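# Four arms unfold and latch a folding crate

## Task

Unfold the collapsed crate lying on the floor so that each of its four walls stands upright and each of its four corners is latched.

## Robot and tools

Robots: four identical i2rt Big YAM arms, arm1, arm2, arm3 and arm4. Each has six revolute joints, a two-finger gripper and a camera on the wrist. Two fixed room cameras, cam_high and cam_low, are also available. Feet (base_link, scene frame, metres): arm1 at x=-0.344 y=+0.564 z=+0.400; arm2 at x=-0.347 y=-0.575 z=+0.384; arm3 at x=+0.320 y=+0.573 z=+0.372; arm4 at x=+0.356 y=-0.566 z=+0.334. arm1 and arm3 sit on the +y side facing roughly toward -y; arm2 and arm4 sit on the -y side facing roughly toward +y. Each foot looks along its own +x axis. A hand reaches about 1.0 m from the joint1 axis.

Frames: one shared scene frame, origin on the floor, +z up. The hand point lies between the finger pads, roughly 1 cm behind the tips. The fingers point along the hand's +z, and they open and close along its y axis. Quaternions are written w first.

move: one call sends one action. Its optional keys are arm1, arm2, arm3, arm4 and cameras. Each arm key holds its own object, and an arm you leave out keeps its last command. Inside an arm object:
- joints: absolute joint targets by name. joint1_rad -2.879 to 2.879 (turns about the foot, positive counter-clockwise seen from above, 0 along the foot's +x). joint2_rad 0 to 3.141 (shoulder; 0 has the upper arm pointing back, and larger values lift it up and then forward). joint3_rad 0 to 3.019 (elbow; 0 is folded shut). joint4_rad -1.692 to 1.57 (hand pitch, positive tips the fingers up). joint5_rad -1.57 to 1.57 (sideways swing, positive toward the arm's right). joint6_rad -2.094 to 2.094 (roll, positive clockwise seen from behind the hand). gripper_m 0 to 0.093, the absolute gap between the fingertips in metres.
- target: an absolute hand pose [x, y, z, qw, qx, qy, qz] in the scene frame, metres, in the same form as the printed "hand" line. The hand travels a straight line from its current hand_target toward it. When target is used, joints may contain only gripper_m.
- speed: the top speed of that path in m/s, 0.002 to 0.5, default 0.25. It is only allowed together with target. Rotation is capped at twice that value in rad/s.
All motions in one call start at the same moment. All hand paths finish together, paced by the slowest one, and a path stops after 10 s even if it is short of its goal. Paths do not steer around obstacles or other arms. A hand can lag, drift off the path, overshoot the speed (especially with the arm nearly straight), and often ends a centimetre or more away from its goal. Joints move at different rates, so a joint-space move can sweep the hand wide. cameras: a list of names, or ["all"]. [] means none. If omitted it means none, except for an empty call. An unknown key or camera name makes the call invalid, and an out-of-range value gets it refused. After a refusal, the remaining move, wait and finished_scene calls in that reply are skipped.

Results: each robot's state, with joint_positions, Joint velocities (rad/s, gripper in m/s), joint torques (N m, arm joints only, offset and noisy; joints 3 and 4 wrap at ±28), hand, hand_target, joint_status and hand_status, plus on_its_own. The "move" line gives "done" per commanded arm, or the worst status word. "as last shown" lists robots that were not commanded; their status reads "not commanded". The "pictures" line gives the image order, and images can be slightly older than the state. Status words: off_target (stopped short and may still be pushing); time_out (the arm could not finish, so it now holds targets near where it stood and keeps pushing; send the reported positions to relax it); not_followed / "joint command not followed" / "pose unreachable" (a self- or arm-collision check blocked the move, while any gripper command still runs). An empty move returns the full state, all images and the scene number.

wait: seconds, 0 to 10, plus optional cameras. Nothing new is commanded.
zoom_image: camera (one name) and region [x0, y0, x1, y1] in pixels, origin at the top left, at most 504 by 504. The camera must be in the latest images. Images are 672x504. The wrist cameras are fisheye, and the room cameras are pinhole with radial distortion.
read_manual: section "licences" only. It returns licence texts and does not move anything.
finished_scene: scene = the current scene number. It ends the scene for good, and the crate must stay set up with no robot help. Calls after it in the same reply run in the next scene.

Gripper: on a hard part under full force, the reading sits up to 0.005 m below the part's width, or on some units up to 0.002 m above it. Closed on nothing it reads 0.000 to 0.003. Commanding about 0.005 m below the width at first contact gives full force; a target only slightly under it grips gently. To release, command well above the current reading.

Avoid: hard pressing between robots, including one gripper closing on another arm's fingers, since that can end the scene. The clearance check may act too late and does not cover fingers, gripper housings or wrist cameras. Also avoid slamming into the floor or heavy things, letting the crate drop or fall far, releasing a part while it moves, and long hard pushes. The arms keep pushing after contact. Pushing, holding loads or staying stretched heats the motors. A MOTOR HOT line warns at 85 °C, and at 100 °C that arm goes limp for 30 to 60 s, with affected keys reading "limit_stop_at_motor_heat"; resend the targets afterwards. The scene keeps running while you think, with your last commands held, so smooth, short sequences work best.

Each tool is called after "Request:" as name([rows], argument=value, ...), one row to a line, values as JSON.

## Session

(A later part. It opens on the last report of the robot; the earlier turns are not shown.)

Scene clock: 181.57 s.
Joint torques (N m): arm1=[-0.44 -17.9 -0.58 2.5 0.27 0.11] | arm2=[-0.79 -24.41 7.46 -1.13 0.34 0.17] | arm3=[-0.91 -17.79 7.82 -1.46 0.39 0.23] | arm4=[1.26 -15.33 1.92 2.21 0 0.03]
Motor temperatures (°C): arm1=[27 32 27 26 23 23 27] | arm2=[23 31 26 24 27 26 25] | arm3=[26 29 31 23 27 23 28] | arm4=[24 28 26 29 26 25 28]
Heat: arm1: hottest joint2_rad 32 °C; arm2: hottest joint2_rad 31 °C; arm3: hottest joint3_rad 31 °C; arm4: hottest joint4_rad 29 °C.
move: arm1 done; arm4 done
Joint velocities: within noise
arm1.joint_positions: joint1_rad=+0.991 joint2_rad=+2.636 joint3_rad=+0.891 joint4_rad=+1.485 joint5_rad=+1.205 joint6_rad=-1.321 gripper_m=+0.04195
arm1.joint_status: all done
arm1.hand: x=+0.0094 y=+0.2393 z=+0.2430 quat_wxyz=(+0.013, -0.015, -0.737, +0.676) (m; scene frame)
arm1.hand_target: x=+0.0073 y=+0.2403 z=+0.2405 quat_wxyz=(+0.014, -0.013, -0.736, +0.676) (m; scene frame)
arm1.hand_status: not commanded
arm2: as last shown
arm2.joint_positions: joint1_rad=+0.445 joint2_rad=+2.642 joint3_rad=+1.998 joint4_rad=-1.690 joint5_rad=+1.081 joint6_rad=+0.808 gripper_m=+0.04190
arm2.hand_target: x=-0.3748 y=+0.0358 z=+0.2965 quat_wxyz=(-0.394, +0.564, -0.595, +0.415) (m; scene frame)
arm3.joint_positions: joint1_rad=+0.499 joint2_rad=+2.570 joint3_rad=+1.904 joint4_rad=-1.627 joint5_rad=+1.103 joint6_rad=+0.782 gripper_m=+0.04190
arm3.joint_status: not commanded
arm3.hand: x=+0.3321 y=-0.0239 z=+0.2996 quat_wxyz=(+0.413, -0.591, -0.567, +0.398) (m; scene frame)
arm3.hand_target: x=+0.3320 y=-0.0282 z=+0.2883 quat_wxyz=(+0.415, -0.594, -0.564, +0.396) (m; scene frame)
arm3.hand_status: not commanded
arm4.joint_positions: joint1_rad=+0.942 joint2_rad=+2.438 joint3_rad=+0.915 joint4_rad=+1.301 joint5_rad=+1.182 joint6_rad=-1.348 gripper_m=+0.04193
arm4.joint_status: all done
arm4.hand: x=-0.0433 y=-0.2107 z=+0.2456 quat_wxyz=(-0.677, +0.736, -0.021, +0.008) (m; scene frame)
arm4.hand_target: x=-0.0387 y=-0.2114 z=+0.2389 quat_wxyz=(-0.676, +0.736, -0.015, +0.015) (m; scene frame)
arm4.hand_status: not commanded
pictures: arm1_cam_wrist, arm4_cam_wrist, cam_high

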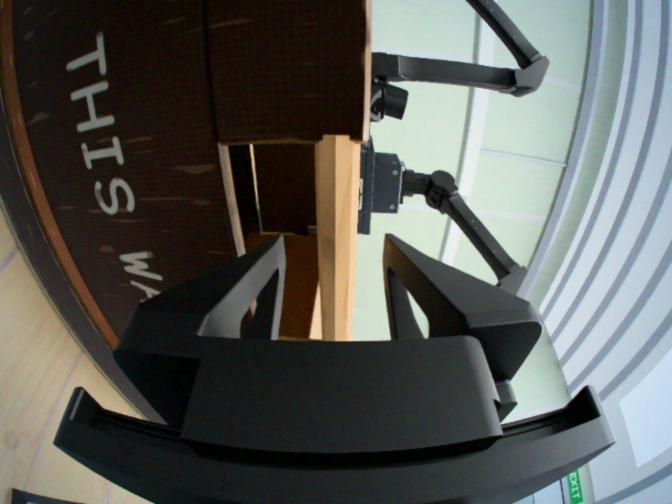

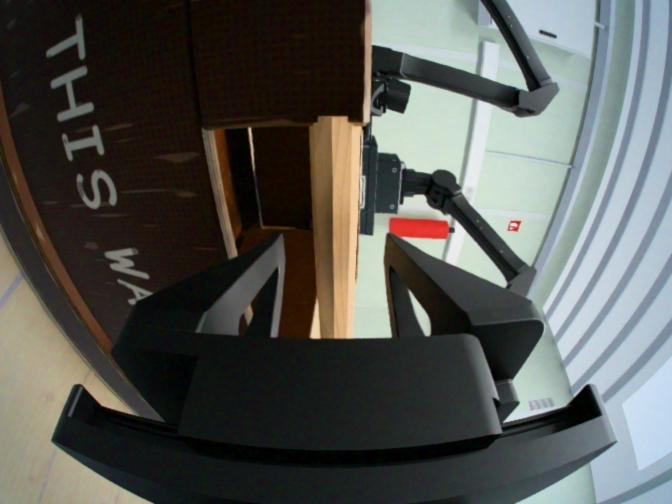

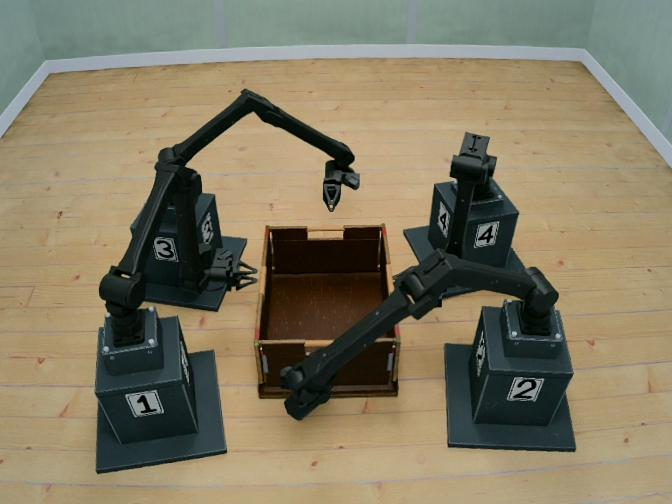

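Request:
move(arm1={"target": [0.008, 0.310, 0.252, -0.0159, 0.0174, 0.7373, -0.6756], "speed": 0.15}, arm4={"target": [-0.042, -0.280, 0.250, -0.6756, 0.7373, -0.0174, 0.0159], "speed": 0.15}, cameras=["cam_high", "cam_low"])

Request:
zoom_image(camera="cam_high", region=[240, 210, 430, 410])

Request:
zoom_image(camera="cam_low", region=[220, 180, 470, 380])

Scene clock: 184.97 s.
Joint torques (N m): arm1=[-0.03 -19.19 -1.29 1.4 0.53 0.27] | arm2=[-0.85 -24.41 7.47 -1.14 0.34 0.17] | arm3=[-0.67 -17.73 7.79 -1.46 0.39 0.24] | arm4=[1.55 -16.5 1.14 0.76 0.19 0.41]
Motor temperatures (°C): arm1=[27 32 27 26 23 23 26] | arm2=[23 31 26 24 27 26 25] | arm3=[26 29 31 23 27 23 28] | arm4=[24 28 26 29 26 25 28]
Heat: arm1: hottest joint2_rad 32 °C; arm2: hottest joint2_rad 31 °C; arm3: hottest joint3_rad 31 °C; arm4: hottest joint4_rad 29 °C.
move: arm1 done; arm4 done
Joint velocities: within noise
arm1.joint_positions: joint1_rad=+1.165 joint2_rad=+2.577 joint3_rad=+0.824 joint4_rad=+1.289 joint5_rad=+1.372 joint6_rad=-1.103 gripper_m=+0.04196
arm1.joint_status: not commanded
arm1.hand: x=+0.0132 y=+0.3076 z=+0.2506 quat_wxyz=(+0.013, -0.018, -0.736, +0.677) (m; scene frame)
arm1.hand_target: x=+0.0119 y=+0.3082 z=+0.2531 quat_wxyz=(+0.012, -0.021, -0.736, +0.677) (m; scene frame)
arm1.hand_status: done (0.006 m and 0.4 deg from the pose sent, 0.071 m and 0.4 deg at the start)
arm2, arm3: as last shown
arm4.joint_positions: joint1_rad=+1.096 joint2_rad=+2.397 joint3_rad=+0.846 joint4_rad=+1.201 joint5_rad=+1.329 joint6_rad=-1.237 gripper_m=+0.04195
arm4.joint_status: not commanded
arm4.hand: x=-0.0458 y=-0.2806 z=+0.2501 quat_wxyz=(-0.677, +0.735, -0.012, +0.015) (m; scene frame)
arm4.hand_target: x=-0.0431 y=-0.2808 z=+0.2509 quat_wxyz=(-0.677, +0.736, -0.016, +0.015) (m; scene frame)
arm4.hand_status: done (0.004 m and 0.6 deg from the pose sent, 0.069 m and 1.1 deg at the start)
pictures: cam_high, cam_low

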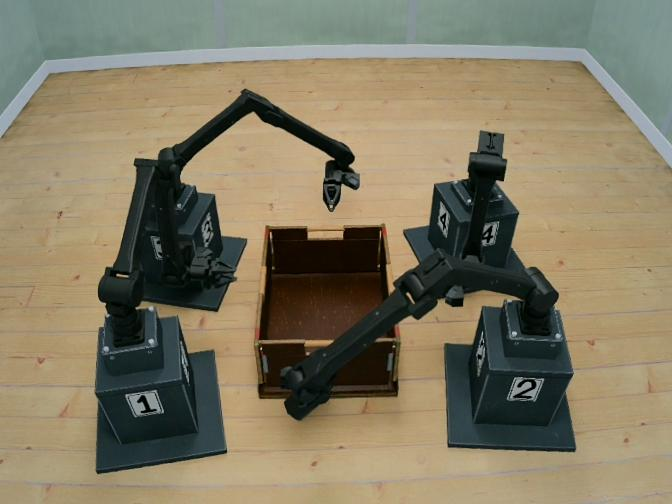

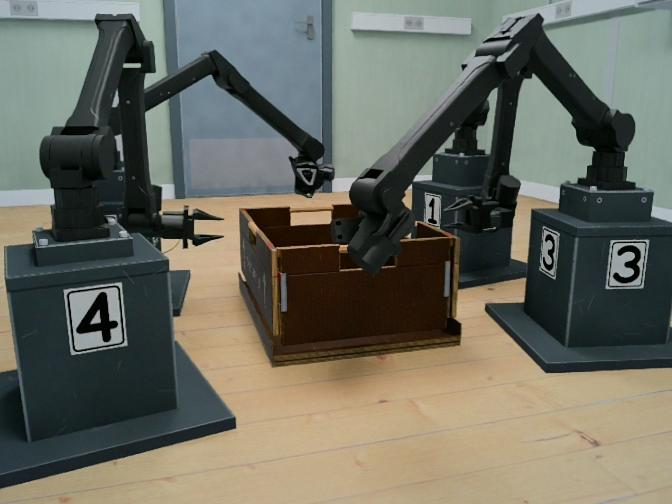

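Scaled by 2.520 from the camera's 672x504 image, which has a finer 960x720 frame.

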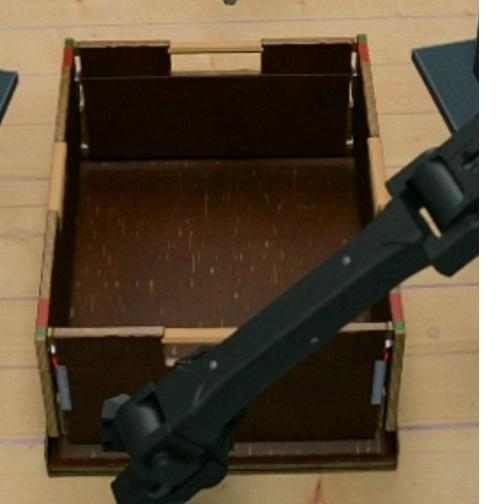

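Scaled by 2.016 from the camera's 672x504 image, which has a finer 960x720 frame.

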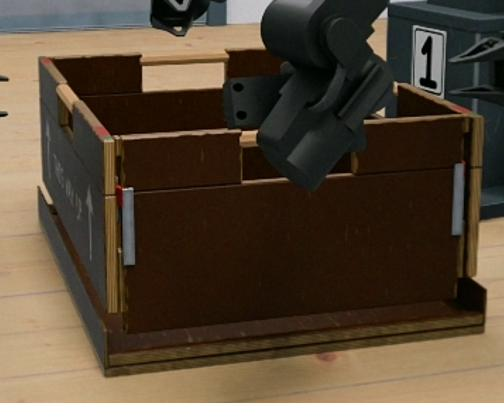

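Request:
zoom_image(camera="cam_low", region=[410, 210, 470, 330])

Request:
zoom_image(camera="cam_high", region=[340, 215, 415, 290])

Request:
zoom_image(camera="cam_high", region=[255, 215, 330, 290])

Request:
zoom_image(camera="cam_high", region=[245, 315, 305, 395])

Request:
zoom_image(camera="cam_high", region=[370, 315, 430, 395])

Scaled by 4.200 from the camera's 672x504 image, which has a finer 960x720 frame.

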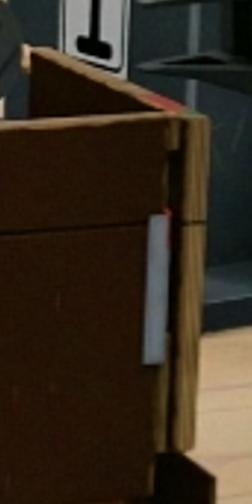

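Scaled by 6.720 from the camera's 672x504 image, which has a finer 960x720 frame.

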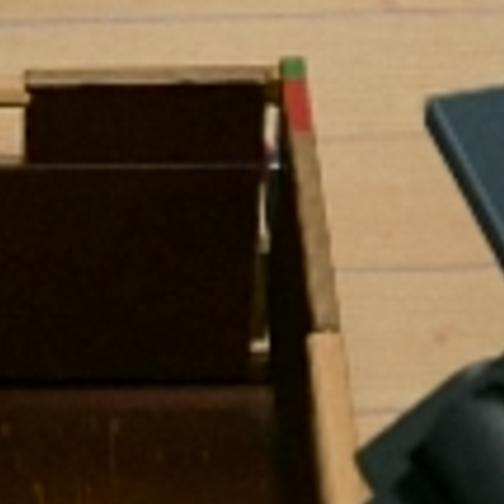

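Scaled by 6.720 from the camera's 672x504 image, which has a finer 960x720 frame.

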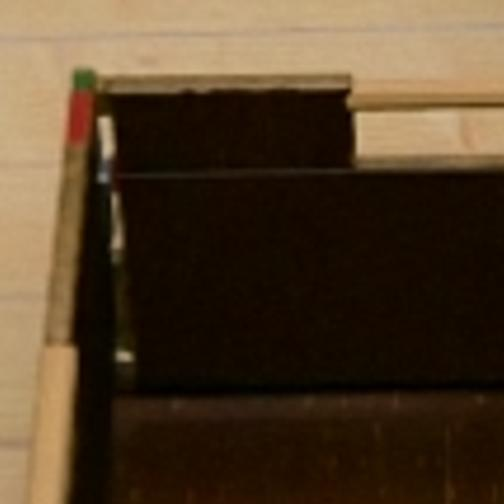

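Scaled by 6.300 from the camera's 672x504 image, which has a finer 960x720 frame.

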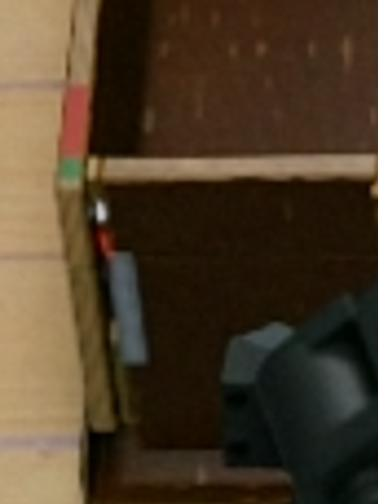

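Scaled by 6.300 from the camera's 672x504 image, which has a finer 960x720 frame.

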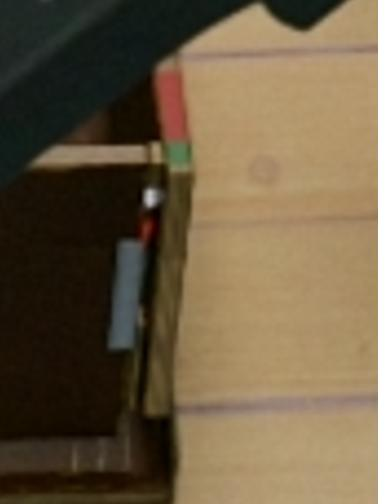

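Request:
finished_scene(scene=2)

The scene is finished: the task was done.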